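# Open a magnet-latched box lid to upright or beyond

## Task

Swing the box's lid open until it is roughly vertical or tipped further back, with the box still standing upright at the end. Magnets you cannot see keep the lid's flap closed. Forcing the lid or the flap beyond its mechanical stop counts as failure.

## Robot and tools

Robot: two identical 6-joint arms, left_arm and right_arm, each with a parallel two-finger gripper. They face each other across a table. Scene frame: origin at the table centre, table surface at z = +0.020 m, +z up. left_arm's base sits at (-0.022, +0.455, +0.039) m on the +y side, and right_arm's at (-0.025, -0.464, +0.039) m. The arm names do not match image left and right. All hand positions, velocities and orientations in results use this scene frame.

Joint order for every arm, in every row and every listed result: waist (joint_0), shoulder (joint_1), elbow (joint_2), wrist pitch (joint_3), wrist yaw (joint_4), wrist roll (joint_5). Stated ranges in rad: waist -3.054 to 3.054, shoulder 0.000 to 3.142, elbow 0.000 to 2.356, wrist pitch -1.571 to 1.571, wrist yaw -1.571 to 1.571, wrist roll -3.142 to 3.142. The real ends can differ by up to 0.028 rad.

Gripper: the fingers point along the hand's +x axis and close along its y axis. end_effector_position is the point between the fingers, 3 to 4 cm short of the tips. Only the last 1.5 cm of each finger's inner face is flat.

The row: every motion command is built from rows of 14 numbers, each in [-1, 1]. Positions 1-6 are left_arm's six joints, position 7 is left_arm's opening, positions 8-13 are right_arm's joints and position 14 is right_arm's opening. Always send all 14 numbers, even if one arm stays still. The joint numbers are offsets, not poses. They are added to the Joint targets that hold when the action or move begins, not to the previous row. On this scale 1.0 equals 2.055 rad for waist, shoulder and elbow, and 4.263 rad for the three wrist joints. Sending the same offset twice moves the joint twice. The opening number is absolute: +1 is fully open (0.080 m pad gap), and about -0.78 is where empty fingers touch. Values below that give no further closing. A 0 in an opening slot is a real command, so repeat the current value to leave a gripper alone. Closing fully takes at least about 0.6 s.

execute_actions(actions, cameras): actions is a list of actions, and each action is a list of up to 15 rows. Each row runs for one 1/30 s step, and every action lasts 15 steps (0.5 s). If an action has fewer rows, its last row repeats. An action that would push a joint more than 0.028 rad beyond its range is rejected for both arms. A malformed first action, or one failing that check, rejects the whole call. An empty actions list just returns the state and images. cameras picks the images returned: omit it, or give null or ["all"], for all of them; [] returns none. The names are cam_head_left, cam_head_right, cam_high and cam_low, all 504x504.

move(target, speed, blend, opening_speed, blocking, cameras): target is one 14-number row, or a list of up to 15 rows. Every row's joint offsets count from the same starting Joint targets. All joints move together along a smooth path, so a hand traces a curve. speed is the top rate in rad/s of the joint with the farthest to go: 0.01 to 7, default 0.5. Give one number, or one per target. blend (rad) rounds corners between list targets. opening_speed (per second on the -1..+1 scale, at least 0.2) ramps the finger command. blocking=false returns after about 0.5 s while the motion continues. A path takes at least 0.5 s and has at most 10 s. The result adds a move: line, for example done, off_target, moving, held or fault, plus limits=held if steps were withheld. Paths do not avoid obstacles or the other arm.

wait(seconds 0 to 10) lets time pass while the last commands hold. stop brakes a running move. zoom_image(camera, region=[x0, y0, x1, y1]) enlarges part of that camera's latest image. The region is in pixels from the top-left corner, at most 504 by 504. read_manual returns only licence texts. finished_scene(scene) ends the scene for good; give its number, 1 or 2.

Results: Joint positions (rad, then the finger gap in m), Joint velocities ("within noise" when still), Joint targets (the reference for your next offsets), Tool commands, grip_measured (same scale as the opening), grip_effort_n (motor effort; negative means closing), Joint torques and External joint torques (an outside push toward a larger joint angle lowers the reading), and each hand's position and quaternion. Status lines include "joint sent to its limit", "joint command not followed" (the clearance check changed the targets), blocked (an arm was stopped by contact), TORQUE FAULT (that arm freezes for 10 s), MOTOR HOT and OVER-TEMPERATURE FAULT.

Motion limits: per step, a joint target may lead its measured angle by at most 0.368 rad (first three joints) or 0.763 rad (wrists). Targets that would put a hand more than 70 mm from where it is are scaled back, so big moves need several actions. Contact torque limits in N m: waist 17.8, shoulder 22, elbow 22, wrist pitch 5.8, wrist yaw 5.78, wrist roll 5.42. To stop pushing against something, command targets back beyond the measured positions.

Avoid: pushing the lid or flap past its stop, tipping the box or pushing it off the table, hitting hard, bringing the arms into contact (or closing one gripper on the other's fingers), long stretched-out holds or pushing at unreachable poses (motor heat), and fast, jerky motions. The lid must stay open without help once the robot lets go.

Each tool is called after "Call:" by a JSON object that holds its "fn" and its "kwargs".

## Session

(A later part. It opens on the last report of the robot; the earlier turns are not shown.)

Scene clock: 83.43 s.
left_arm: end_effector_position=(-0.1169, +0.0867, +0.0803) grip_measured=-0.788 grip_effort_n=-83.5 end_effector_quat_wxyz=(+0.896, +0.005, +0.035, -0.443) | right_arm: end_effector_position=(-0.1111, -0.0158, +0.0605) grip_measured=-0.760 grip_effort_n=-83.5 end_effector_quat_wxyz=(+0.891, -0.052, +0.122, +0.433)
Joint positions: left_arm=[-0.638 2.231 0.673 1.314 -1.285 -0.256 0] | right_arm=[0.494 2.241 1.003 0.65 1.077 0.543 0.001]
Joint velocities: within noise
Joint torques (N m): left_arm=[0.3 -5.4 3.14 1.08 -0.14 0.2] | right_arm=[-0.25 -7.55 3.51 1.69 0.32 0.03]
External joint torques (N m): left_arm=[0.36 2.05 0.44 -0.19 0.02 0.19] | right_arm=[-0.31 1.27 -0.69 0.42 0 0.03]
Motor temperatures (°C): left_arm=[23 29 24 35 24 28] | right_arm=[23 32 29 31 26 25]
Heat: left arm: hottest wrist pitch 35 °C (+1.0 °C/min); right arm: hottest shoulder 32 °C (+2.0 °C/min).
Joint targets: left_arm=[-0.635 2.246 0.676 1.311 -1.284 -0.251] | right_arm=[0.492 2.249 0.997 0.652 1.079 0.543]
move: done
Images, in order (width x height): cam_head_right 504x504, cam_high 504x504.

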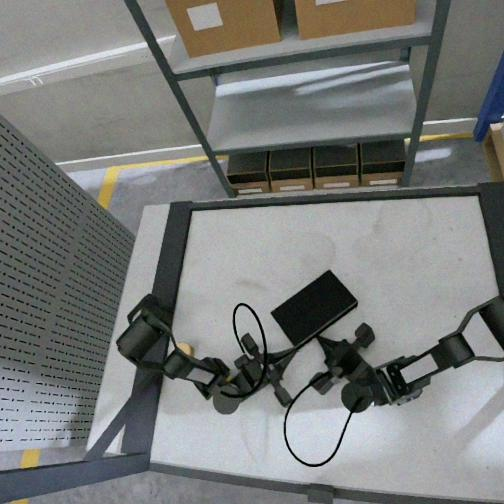

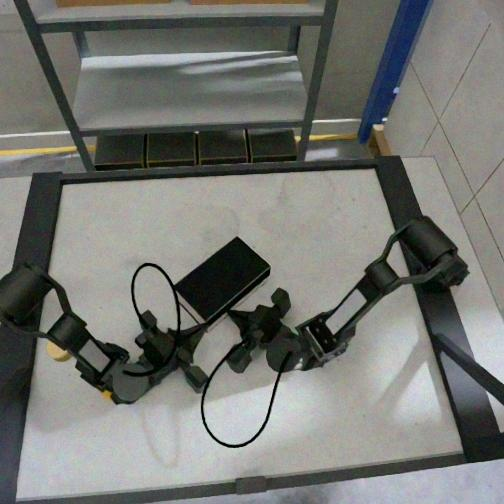

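Call:
{"fn": "move", "kwargs": {"target": [[0,0,0,0,0,0,-0.95,-0.006,0.017,0.029,-0.00575,-0.0174,-0.0046,-0.9],[0,0,0,0,0,0,-0.95,-0.0326,0.017,0.029,-0.00575,-0.0174,-0.0046,-0.9]], "speed": 0.15, "cameras": ["cam_high","cam_low"]}}

Call:
{"fn": "zoom_image", "kwargs": {"camera": "cam_high", "region": [140, 220, 300, 380]}}

Scene clock: 87.33 s.
left_arm: end_effector_position=(-0.1134, +0.0870, +0.0805) grip_measured=-0.788 grip_effort_n=-83.5 end_effector_quat_wxyz=(+0.899, +0.005, +0.034, -0.436) | right_arm: end_effector_position=(-0.1004, +0.0005, +0.0501) grip_measured=-0.760 grip_effort_n=-83.5 end_effector_quat_wxyz=(+0.885, -0.066, +0.140, +0.440)
Joint positions: left_arm=[-0.632 2.231 0.673 1.313 -1.295 -0.256 0] | right_arm=[0.443 2.272 1.047 0.627 0.998 0.527 0.001]
Joint velocities: within noise
Joint torques (N m): left_arm=[-0.32 -5.4 3.12 1.13 0.22 0.19] | right_arm=[-1.46 -7.32 5.68 1.53 0.45 -0.09]
External joint torques (N m): left_arm=[-0.25 2.14 0.36 -0.15 0.37 0.19] | right_arm=[-1.53 1.81 1.35 0.23 0.15 -0.1]
Motor temperatures (°C): left_arm=[23 29 24 35 24 28] | right_arm=[23 33 29 31 26 25]
Heat: left arm: hottest wrist pitch 35 °C (+1.0 °C/min); right arm: hottest shoulder 33 °C (+3.0 °C/min).
Joint targets: left_arm=[-0.634 2.246 0.676 1.311 -1.284 -0.251] | right_arm=[0.425 2.283 1.056 0.627 1.004 0.524]
move: done
Images, in order (width x height): cam_high 504x504, cam_low 504x504.

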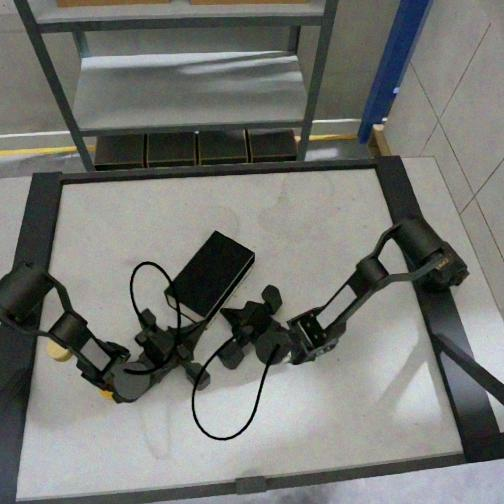

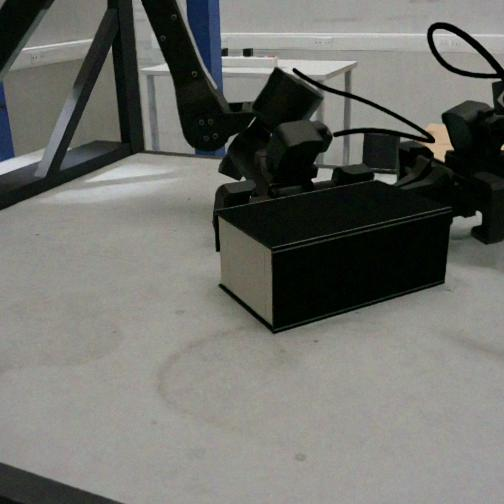

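Scaled by 3.150 from the camera's 504x504 image, which has a finer 720x720 frame.

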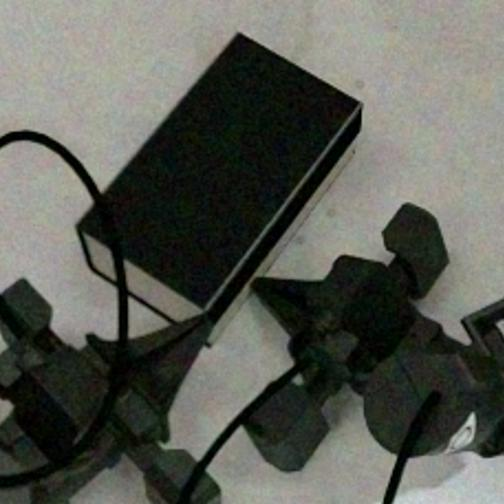

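Call:
{"fn": "zoom_image", "kwargs": {"camera": "cam_high", "region": [180, 300, 240, 360]}}

Call:
{"fn": "zoom_image", "kwargs": {"camera": "cam_low", "region": [360, 100, 504, 244]}}

Scaled by 8.400 from the camera's 504x504 image, which has a finer 720x720 frame.

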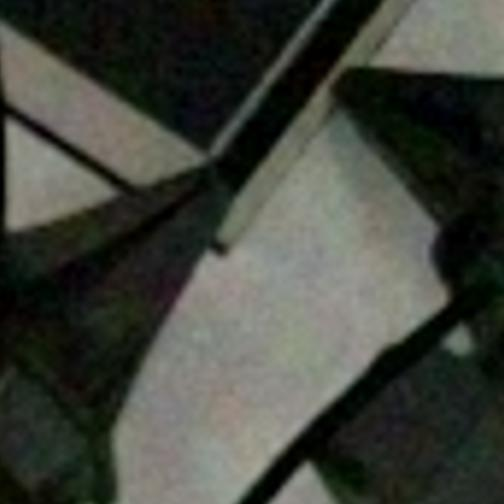

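Scaled by 3.500 from the camera's 504x504 image, which has a finer 720x720 frame.

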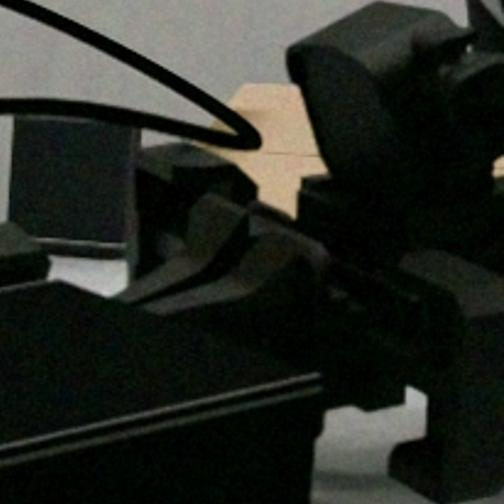

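Call:
{"fn": "move", "kwargs": {"target": [-0.005,0.0117,0.0453,-0.0164,-0.016,-0.0704,-0.95,0,0,0,0,0,0,-0.9], "speed": 0.15, "cameras": ["cam_high","cam_low"]}}

Call:
{"fn": "zoom_image", "kwargs": {"camera": "cam_high", "region": [140, 220, 300, 380]}}

Call:
{"fn": "zoom_image", "kwargs": {"camera": "cam_low", "region": [180, 100, 504, 344]}}

Scene clock: 101.40 s.
left_arm: end_effector_position=(-0.1183, +0.0782, +0.0832) grip_measured=-0.787 grip_effort_n=-83.5 end_effector_quat_wxyz=(+0.904, -0.125, +0.084, -0.401) | right_arm: end_effector_position=(-0.0982, +0.0008, +0.0499) grip_measured=-0.760 grip_effort_n=-83.5 end_effector_quat_wxyz=(+0.886, -0.066, +0.140, +0.437)
Joint positions: left_arm=[-0.635 2.25 0.754 1.242 -1.359 -0.547 0] | right_arm=[0.438 2.272 1.047 0.627 0.999 0.527 0.001]
Joint velocities: within noise
Joint torques (N m): left_arm=[-1 -5.21 4.69 1.17 0.06 -0.15] | right_arm=[-1.08 -7.37 5.69 1.57 0.44 -0.09]
External joint torques (N m): left_arm=[-0.92 2.68 1.66 -0.05 0.21 -0.17] | right_arm=[-1.15 1.74 1.35 0.27 0.14 -0.09]
Motor temperatures (°C): left_arm=[23 29 24 35 24 28] | right_arm=[23 35 31 31 27 25]
Heat: left arm: hottest wrist pitch 35 °C (+0.0 °C/min); right arm: hottest shoulder 35 °C (+5.1 °C/min).
Joint targets: left_arm=[-0.645 2.271 0.769 1.241 -1.352 -0.551] | right_arm=[0.425 2.284 1.056 0.627 1.004 0.524]
move: done
Images, in order (width x height): cam_high 504x504, cam_low 504x504.

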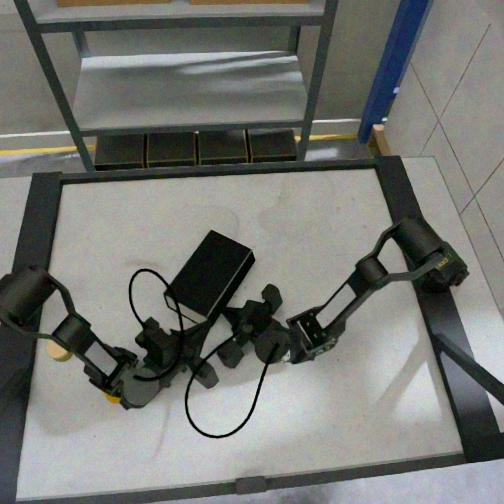

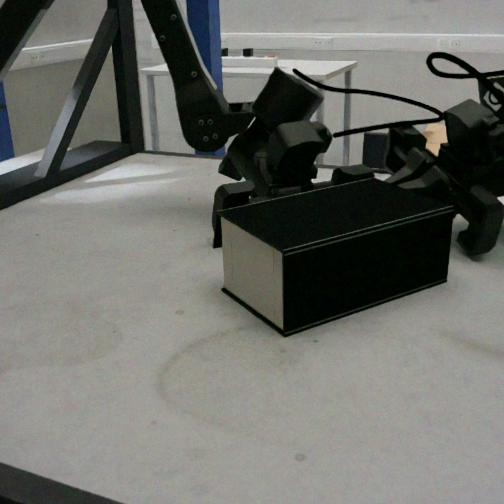

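Scaled by 3.150 from the camera's 504x504 image, which has a finer 720x720 frame.

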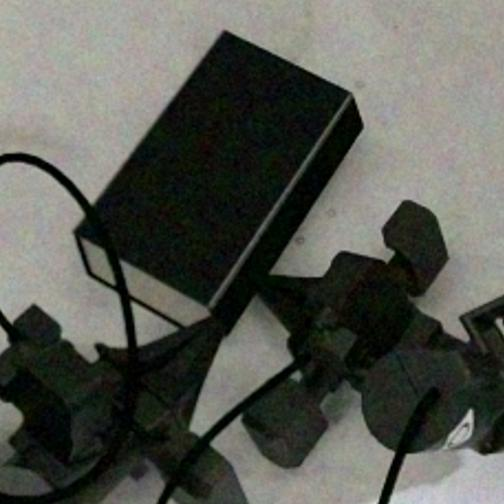

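Scaled by 1.556 from the camera's 504x504 image, which has a finer 720x720 frame.

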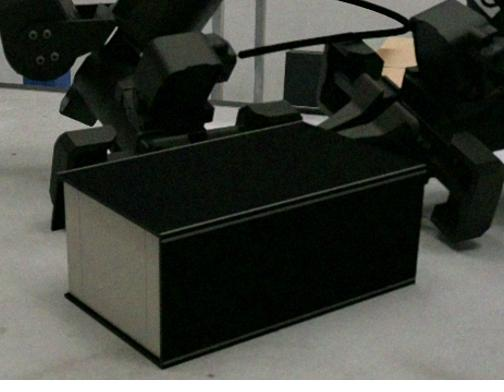

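Call:
{"fn": "move", "kwargs": {"target": [-0.005,0.0117,0.0453,-0.0164,-0.013,-0.085,-0.95,0,0,0,0,0,0,-0.9], "speed": 0.15, "cameras": ["cam_high","cam_low"]}}

Call:
{"fn": "zoom_image", "kwargs": {"camera": "cam_high", "region": [140, 220, 300, 380]}}

Call:
{"fn": "zoom_image", "kwargs": {"camera": "cam_low", "region": [180, 100, 504, 344]}}

Scene clock: 106.93 s.
left_arm: end_effector_position=(-0.1233, +0.0693, +0.0971) grip_measured=-0.787 grip_effort_n=-83.5 end_effector_quat_wxyz=(+0.888, -0.276, +0.123, -0.346) | right_arm: end_effector_position=(-0.0955, +0.0012, +0.0499) grip_measured=-0.760 grip_effort_n=-83.5 end_effector_quat_wxyz=(+0.887, -0.065, +0.140, +0.435)
Joint positions: left_arm=[-0.638 2.251 0.852 1.167 -1.457 -0.845 0] | right_arm=[0.432 2.272 1.047 0.627 0.999 0.527 0.001]
Joint velocities: within noise
Joint torques (N m): left_arm=[-1.68 -3.15 4.52 1.39 1.54 -2.62] | right_arm=[-0.56 -7.37 5.69 1.56 0.43 -0.1]
External joint torques (N m): left_arm=[-1.6 5.15 1.12 0.25 1.7 -2.65] | right_arm=[-0.57 1.66 1.44 0.28 0.12 -0.1]
Motor temperatures (°C): left_arm=[23 29 25 35 24 29] | right_arm=[23 36 31 31 27 25]
Heat: left arm: hottest wrist pitch 35 °C (+0.0 °C/min); right arm: hottest shoulder 36 °C (+5.0 °C/min).
Joint targets: left_arm=[-0.655 2.295 0.862 1.171 -1.408 -0.914] | right_arm=[0.425 2.284 1.056 0.627 1.005 0.524]
move: off_target (left_arm); left_arm: the wrist roll is farthest, 0.069 rad from its target
Images, in order (width x height): cam_high 504x504, cam_low 504x504.

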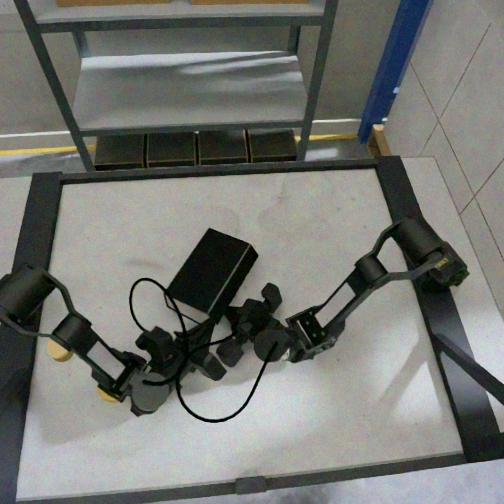

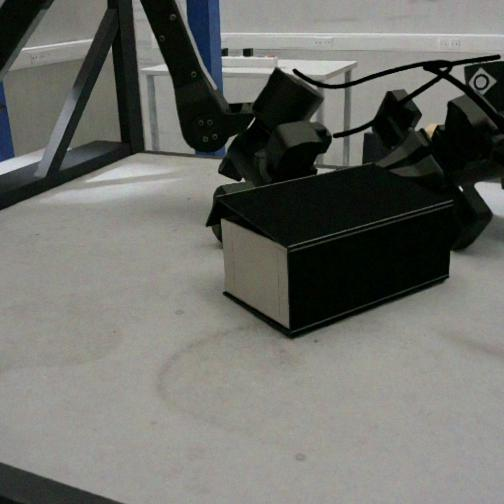

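Scaled by 3.150 from the camera's 504x504 image, which has a finer 720x720 frame.

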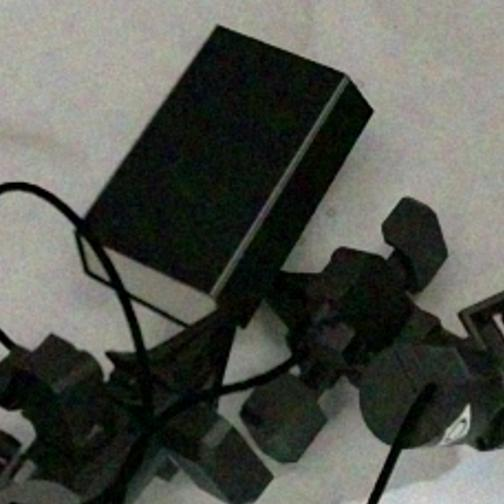

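Scaled by 1.556 from the camera's 504x504 image, which has a finer 720x720 frame.

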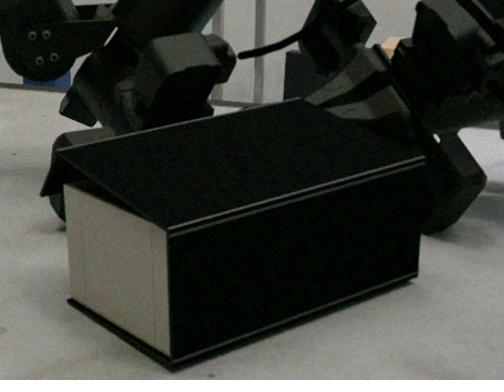

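Call:
{"fn": "move", "kwargs": {"target": [[0,0,0,0,0,0,-0.95,0.06,0,0,0,0,0,-0.9],[0,0,0,0,0,0,-0.95,0.10,-0.07,0,0,0,0,-0.9]], "speed": 0.3, "cameras": ["cam_high","cam_low"]}}

Call:
{"fn": "zoom_image", "kwargs": {"camera": "cam_high", "region": [140, 220, 300, 380]}}

Call:
{"fn": "zoom_image", "kwargs": {"camera": "cam_low", "region": [180, 100, 504, 344]}}

Scene clock: 119.60 s.
left_arm: end_effector_position=(-0.1278, +0.0668, +0.0982) grip_measured=-0.787 grip_effort_n=-83.5 end_effector_quat_wxyz=(+0.882, -0.284, +0.129, -0.353) | right_arm: end_effector_position=(-0.1901, -0.0156, +0.1035) grip_measured=-0.760 grip_effort_n=-83.5 end_effector_quat_wxyz=(+0.839, -0.018, +0.135, +0.527)
Joint positions: left_arm=[-0.643 2.251 0.86 1.167 -1.444 -0.856 0] | right_arm=[0.632 2.151 1.048 0.627 1.006 0.527 0.001]
Joint velocities: within noise
Joint torques (N m): left_arm=[-1.24 -3.19 3.62 1.41 1.09 -2.18] | right_arm=[-0.13 -9.89 6.23 1.64 0.18 -0.08]
External joint torques (N m): left_arm=[-1.16 5.18 0.15 0.26 1.23 -2.22] | right_arm=[-0.19 -0.84 1.29 0.28 -0.07 -0.08]
Motor temperatures (°C): left_arm=[23 29 25 36 26 33] | right_arm=[23 37 32 31 27 25]
Heat: left arm: hottest wrist pitch 36 °C (+1.0 °C/min); right arm: hottest shoulder 37 °C (+5.0 °C/min).
Joint targets: left_arm=[-0.655 2.295 0.862 1.171 -1.408 -0.914] | right_arm=[0.630 2.140 1.057 0.628 1.005 0.524]
move: off_target (left_arm); left_arm: the wrist roll is farthest, 0.058 rad from its target
Images, in order (width x height): cam_high 504x504, cam_low 504x504.

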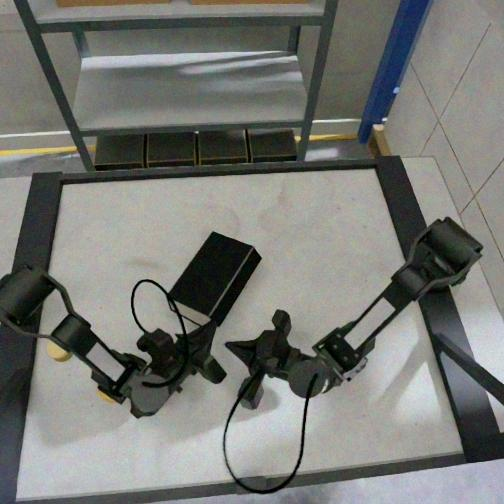

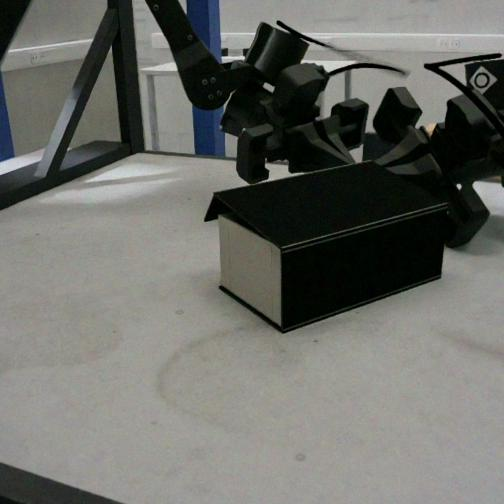

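Scaled by 3.150 from the camera's 504x504 image, which has a finer 720x720 frame.

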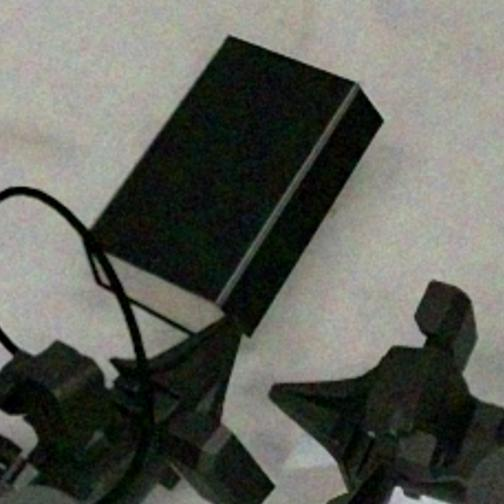

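Scaled by 1.556 from the camera's 504x504 image, which has a finer 720x720 frame.

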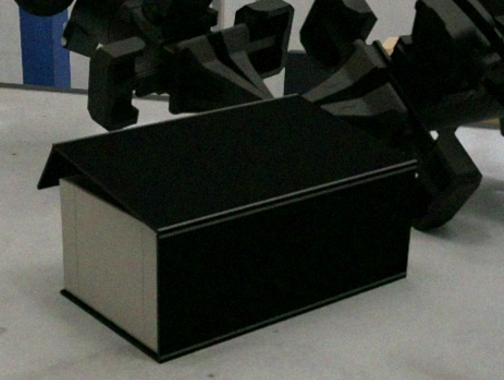

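Call:
{"fn": "move", "kwargs": {"target": [[0.0027,-0.0856,-0.0058,-0.0251,-0.0138,-0.0631,-0.95,0,0,0,0,0,0,-0.9],[0,-0.1657,-0.0336,-0.0504,-0.0201,-0.145,-0.95,0,0,0,0,0,0,-0.9]], "speed": 0.25, "blend": 0.1, "cameras": ["cam_high","cam_low"]}}

Call:
{"fn": "zoom_image", "kwargs": {"camera": "cam_low", "region": [180, 100, 504, 344]}}

Scene clock: 144.07 s.
left_arm: end_effector_position=(-0.1174, +0.0844, +0.1669) grip_measured=-0.787 grip_effort_n=-83.5 end_effector_quat_wxyz=(+0.740, -0.568, +0.226, -0.279) | right_arm: end_effector_position=(-0.1901, -0.0156, +0.1035) grip_measured=-0.760 grip_effort_n=-83.5 end_effector_quat_wxyz=(+0.839, -0.018, +0.135, +0.527)
Joint positions: left_arm=[-0.651 1.97 0.801 0.958 -1.488 -1.527 0] | right_arm=[0.632 2.151 1.048 0.627 1.006 0.527 0.001]
Joint velocities: within noise
Joint torques (N m): left_arm=[-0.44 -8.91 3.44 0.96 -0.34 -0.1] | right_arm=[-0.07 -9.85 6.24 1.65 0.18 -0.08]
External joint torques (N m): left_arm=[-0.36 -1.5 -0.98 -0.13 -0.21 -0.16] | right_arm=[-0.18 -0.89 1.35 0.3 -0.07 -0.08]
Motor temperatures (°C): left_arm=[23 29 25 37 26 35] | right_arm=[23 37 33 31 26 25]
Heat: left arm: hottest wrist pitch 37 °C (+2.0 °C/min); right arm: hottest shoulder 37 °C (+5.1 °C/min).
Joint targets: left_arm=[-0.655 1.954 0.793 0.956 -1.494 -1.532] | right_arm=[0.630 2.140 1.057 0.628 1.005 0.524]
move: done
Images, in order (width x height): cam_high 504x504, cam_low 504x504.

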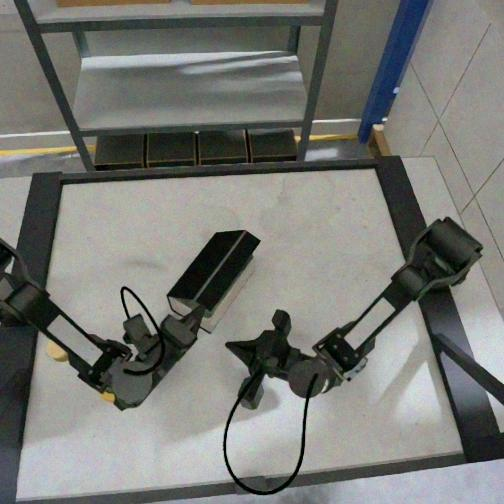

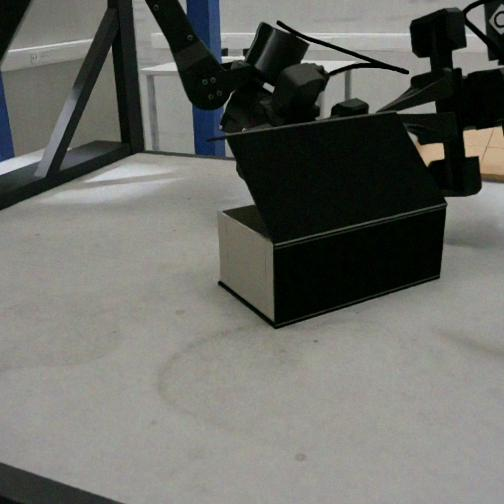

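Scaled by 1.556 from the camera's 504x504 image, which has a finer 720x720 frame.

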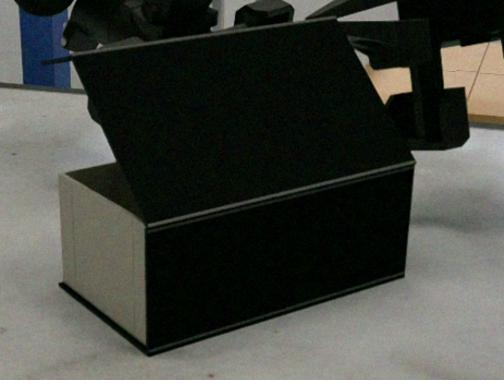

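Call:
{"fn": "move", "kwargs": {"target": [[-0.0044,-0.0703,-0.0345,-0.0169,-0.0092,-0.0736,-0.95,0,0,0,0,0,0,-0.9],[-0.0097,-0.1399,-0.0842,-0.027,-0.0141,-0.1433,-0.95,0,0,0,0,0,0,-0.9],[-0.0134,-0.1861,-0.1221,-0.0308,-0.0137,-0.1841,-0.95,0,0,0,0,0,0,-0.9]], "speed": 0.25, "blend": 0.1, "cameras": ["cam_high","cam_low"]}}

Call:
{"fn": "zoom_image", "kwargs": {"camera": "cam_low", "region": [180, 100, 504, 344]}}

Call:
{"fn": "zoom_image", "kwargs": {"camera": "cam_high", "region": [140, 220, 300, 380]}}

Scene clock: 151.50 s.
left_arm: end_effector_position=(-0.0760, +0.1502, +0.2119) grip_measured=-0.787 grip_effort_n=-83.5 end_effector_quat_wxyz=(-0.466, +0.814, -0.302, +0.170) | right_arm: end_effector_position=(-0.1901, -0.0156, +0.1035) grip_measured=-0.760 grip_effort_n=-83.5 end_effector_quat_wxyz=(+0.839, -0.018, +0.135, +0.527)
Joint positions: left_arm=[-0.68 1.585 0.551 0.826 -1.546 -2.312 0] | right_arm=[0.632 2.151 1.048 0.627 1.006 0.527 0.001]
Joint velocities: within noise
Joint torques (N m): left_arm=[-0.36 -6.25 3.87 0.96 -0.37 -0.14] | right_arm=[-0.13 -9.87 6.24 1.65 0.17 -0.08]
External joint torques (N m): left_arm=[-0.33 -1.2 -1.08 -0.11 -0.24 -0.18] | right_arm=[-0.17 -0.86 1.36 0.29 -0.09 -0.07]
Motor temperatures (°C): left_arm=[23 30 25 36 26 33] | right_arm=[23 38 33 31 26 25]
Heat: left arm: hottest wrist pitch 36 °C (+1.0 °C/min); right arm: hottest shoulder 38 °C (+4.0 °C/min).
Joint targets: left_arm=[-0.683 1.572 0.542 0.825 -1.552 -2.317] | right_arm=[0.630 2.140 1.057 0.628 1.005 0.524]
move: done; blend cut to 0.087 rad at target 2
Images, in order (width x height): cam_high 504x504, cam_low 504x504.

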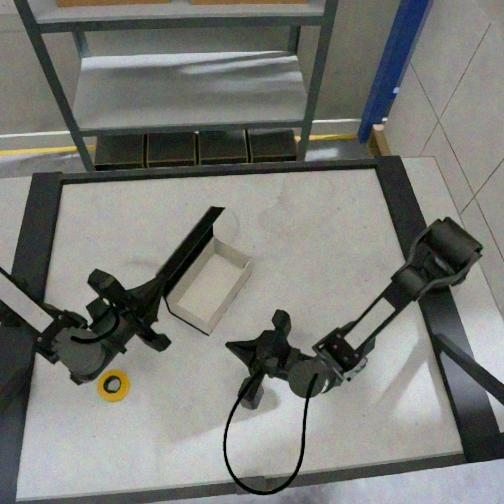

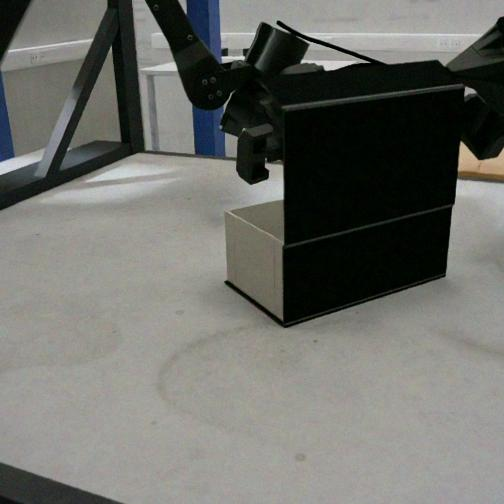

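Scaled by 1.556 from the camera's 504x504 image, which has a finer 720x720 frame.

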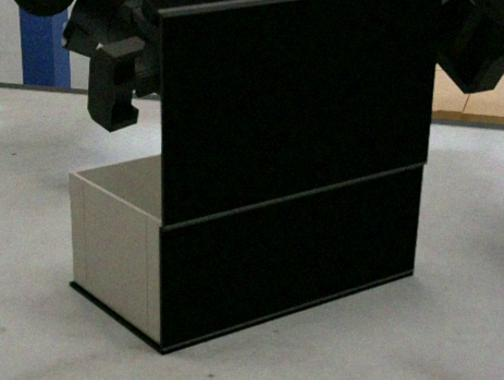

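Scaled by 3.150 from the camera's 504x504 image, which has a finer 720x720 frame.

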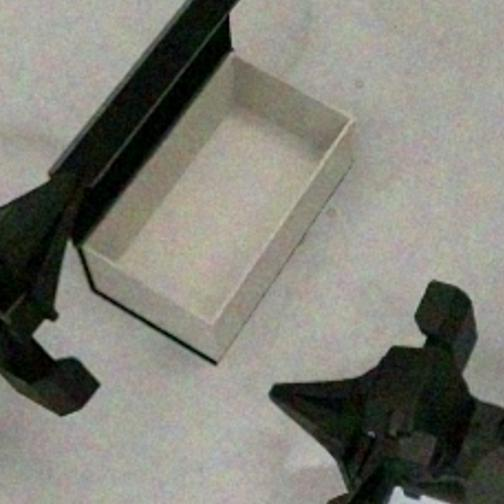

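Call:
{"fn": "move", "kwargs": {"target": [-0.0068,-0.0681,-0.0616,-0.0019,0.0012,-0.0615,-0.95,0,0,0,0,0,0,-0.9], "speed": 0.25, "cameras": ["cam_high","cam_low"]}}

Call:
{"fn": "zoom_image", "kwargs": {"camera": "cam_low", "region": [180, 40, 504, 344]}}

Scene clock: 159.77 s.
left_arm: end_effector_position=(-0.0582, +0.1775, +0.2124) grip_measured=-0.787 grip_effort_n=-83.5 end_effector_quat_wxyz=(-0.353, +0.866, -0.328, +0.131) | right_arm: end_effector_position=(-0.1901, -0.0156, +0.1035) grip_measured=-0.760 grip_effort_n=-83.5 end_effector_quat_wxyz=(+0.839, -0.018, +0.135, +0.527)
Joint positions: left_arm=[-0.694 1.445 0.423 0.818 -1.546 -2.573 0] | right_arm=[0.632 2.151 1.048 0.627 1.006 0.527 0.001]
Joint velocities: within noise
Joint torques (N m): left_arm=[-0.3 -5.16 4.04 1.02 -0.19 -0.19] | right_arm=[-0.1 -9.86 6.25 1.66 0.17 -0.07]
External joint torques (N m): left_arm=[-0.27 -1.13 -0.97 -0.06 -0.06 -0.23] | right_arm=[-0.15 -0.84 1.34 0.3 -0.09 -0.06]
Motor temperatures (°C): left_arm=[23 31 25 36 25 32] | right_arm=[23 38 33 31 26 25]
Heat: left arm: hottest wrist pitch 36 °C (+1.0 °C/min); right arm: hottest shoulder 38 °C (+3.0 °C/min).
Joint targets: left_arm=[-0.697 1.432 0.416 0.817 -1.547 -2.579] | right_arm=[0.630 2.140 1.057 0.628 1.005 0.524]
move: done
Images, in order (width x height): cam_high 504x504, cam_low 504x504.

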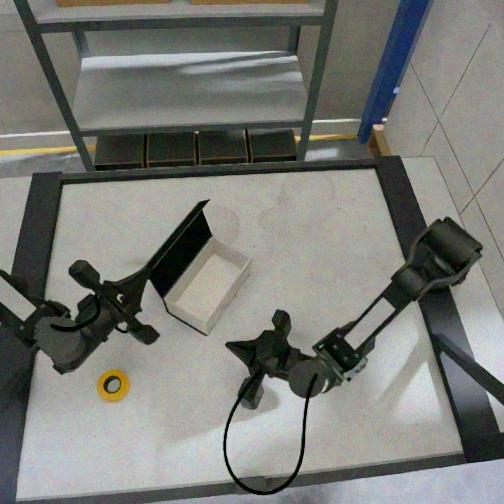

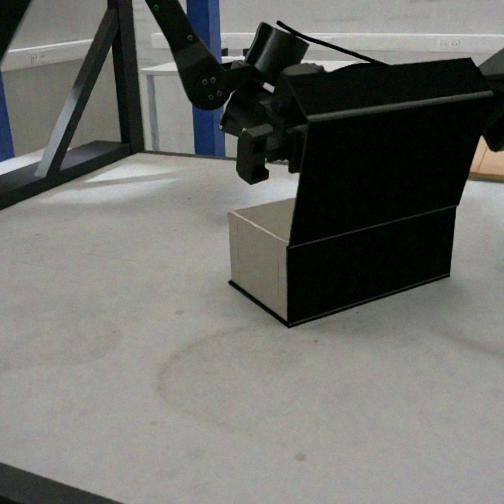

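Scaled by 1.556 from the camera's 504x504 image, which has a finer 720x720 frame.

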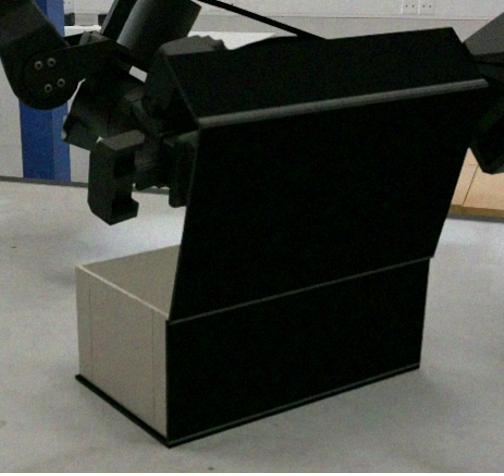

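Call:
{"fn": "move", "kwargs": {"target": [-0.009,-0.0623,-0.0664,0.0021,0.0028,-0.0614,-0.95,0,0,0,0,0,0,-0.9], "speed": 0.2, "cameras": ["cam_high","cam_low"]}}

Call:
{"fn": "zoom_image", "kwargs": {"camera": "cam_high", "region": [120, 180, 280, 340]}}

Scene clock: 163.47 s.
left_arm: end_effector_position=(-0.0414, +0.2035, +0.2046) grip_measured=-0.787 grip_effort_n=-83.5 end_effector_quat_wxyz=(-0.237, +0.900, -0.355, +0.089) | right_arm: end_effector_position=(-0.1901, -0.0156, +0.1035) grip_measured=-0.760 grip_effort_n=-83.5 end_effector_quat_wxyz=(+0.839, -0.018, +0.135, +0.527)
Joint positions: left_arm=[-0.712 1.314 0.288 0.822 -1.537 -2.834 0] | right_arm=[0.632 2.151 1.048 0.627 1.006 0.527 0.001]
Joint velocities: within noise
Joint torques (N m): left_arm=[-0.31 -3.92 3.97 1.34 -0.08 -0.22] | right_arm=[-0.13 -9.81 6.26 1.65 0.16 -0.07]
External joint torques (N m): left_arm=[-0.27 -0.92 -1.03 0.25 0.05 -0.24] | right_arm=[-0.18 -0.86 1.38 0.29 -0.08 -0.07]
Motor temperatures (°C): left_arm=[23 31 25 36 25 32] | right_arm=[23 38 33 31 26 25]
Heat: left arm: hottest wrist pitch 36 °C (+1.0 °C/min); right arm: hottest shoulder 38 °C (+3.0 °C/min).
Joint targets: left_arm=[-0.715 1.304 0.279 0.826 -1.535 -2.841] | right_arm=[0.630 2.140 1.057 0.628 1.005 0.524]
move: done
Images, in order (width x height): cam_high 504x504, cam_low 504x504.

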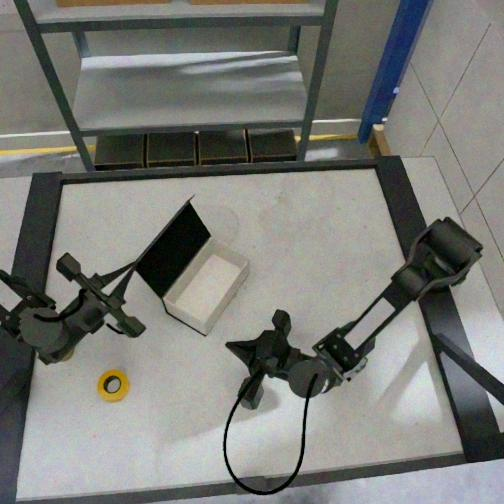

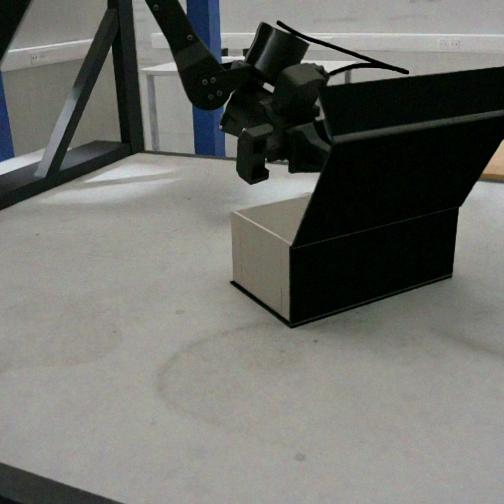

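Scaled by 3.150 from the camera's 504x504 image, which has a finer 720x720 frame.

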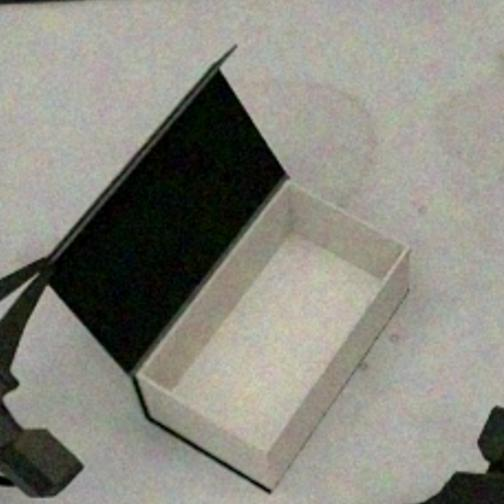

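Call:
{"fn": "move", "kwargs": {"target": [[0,0,0,0,0,0,0.2,0,0,0,0,0,0,-0.9]], "opening_speed": 0.4, "cameras": ["cam_high","cam_low"]}}

Call:
{"fn": "zoom_image", "kwargs": {"camera": "cam_high", "region": [80, 180, 240, 340]}}

Scene clock: 171.70 s.
left_arm: end_effector_position=(-0.0414, +0.2036, +0.2048) grip_measured=+0.197 grip_effort_n=12.3 end_effector_quat_wxyz=(-0.236, +0.900, -0.355, +0.089) | right_arm: end_effector_position=(-0.1901, -0.0156, +0.1035) grip_measured=-0.760 grip_effort_n=-83.5 end_effector_quat_wxyz=(+0.839, -0.018, +0.135, +0.527)
Joint positions: left_arm=[-0.713 1.313 0.287 0.823 -1.536 -2.834 0.044] | right_arm=[0.632 2.151 1.048 0.627 1.006 0.527 0.001]
Joint velocities: within noise
Joint torques (N m): left_arm=[-0.24 -3.77 3.98 1.3 -0.09 -0.21] | right_arm=[-0.12 -9.84 6.24 1.65 0.16 -0.07]
External joint torques (N m): left_arm=[-0.21 -0.76 -1.05 0.2 0.04 -0.23] | right_arm=[-0.22 -0.9 1.39 0.31 -0.09 -0.07]
Motor temperatures (°C): left_arm=[23 30 25 35 25 31] | right_arm=[23 39 33 31 26 25]
Heat: left arm: hottest wrist pitch 35 °C (-1.0 °C/min); right arm: hottest shoulder 39 °C (+3.0 °C/min).
Joint targets: left_arm=[-0.715 1.304 0.279 0.826 -1.535 -2.840] | right_arm=[0.630 2.140 1.057 0.628 1.005 0.524]
move: done
Images, in order (width x height): cam_high 504x504, cam_low 504x504.

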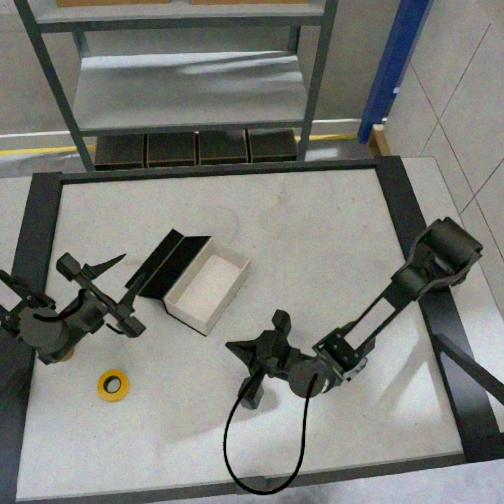

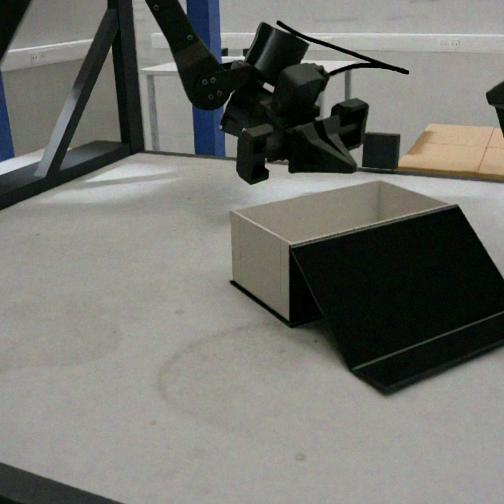

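Scaled by 3.150 from the camera's 504x504 image, which has a finer 720x720 frame.

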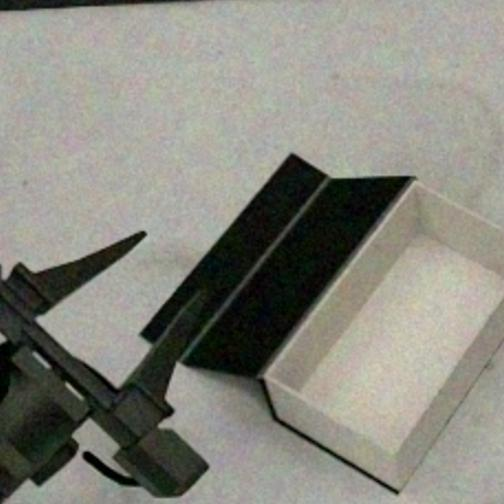

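Lid fully open, box upright, gripper above and clear of it.

Call:
{"fn": "finished_scene", "kwargs": {"scene": 2}}

The scene is finished: the task was done.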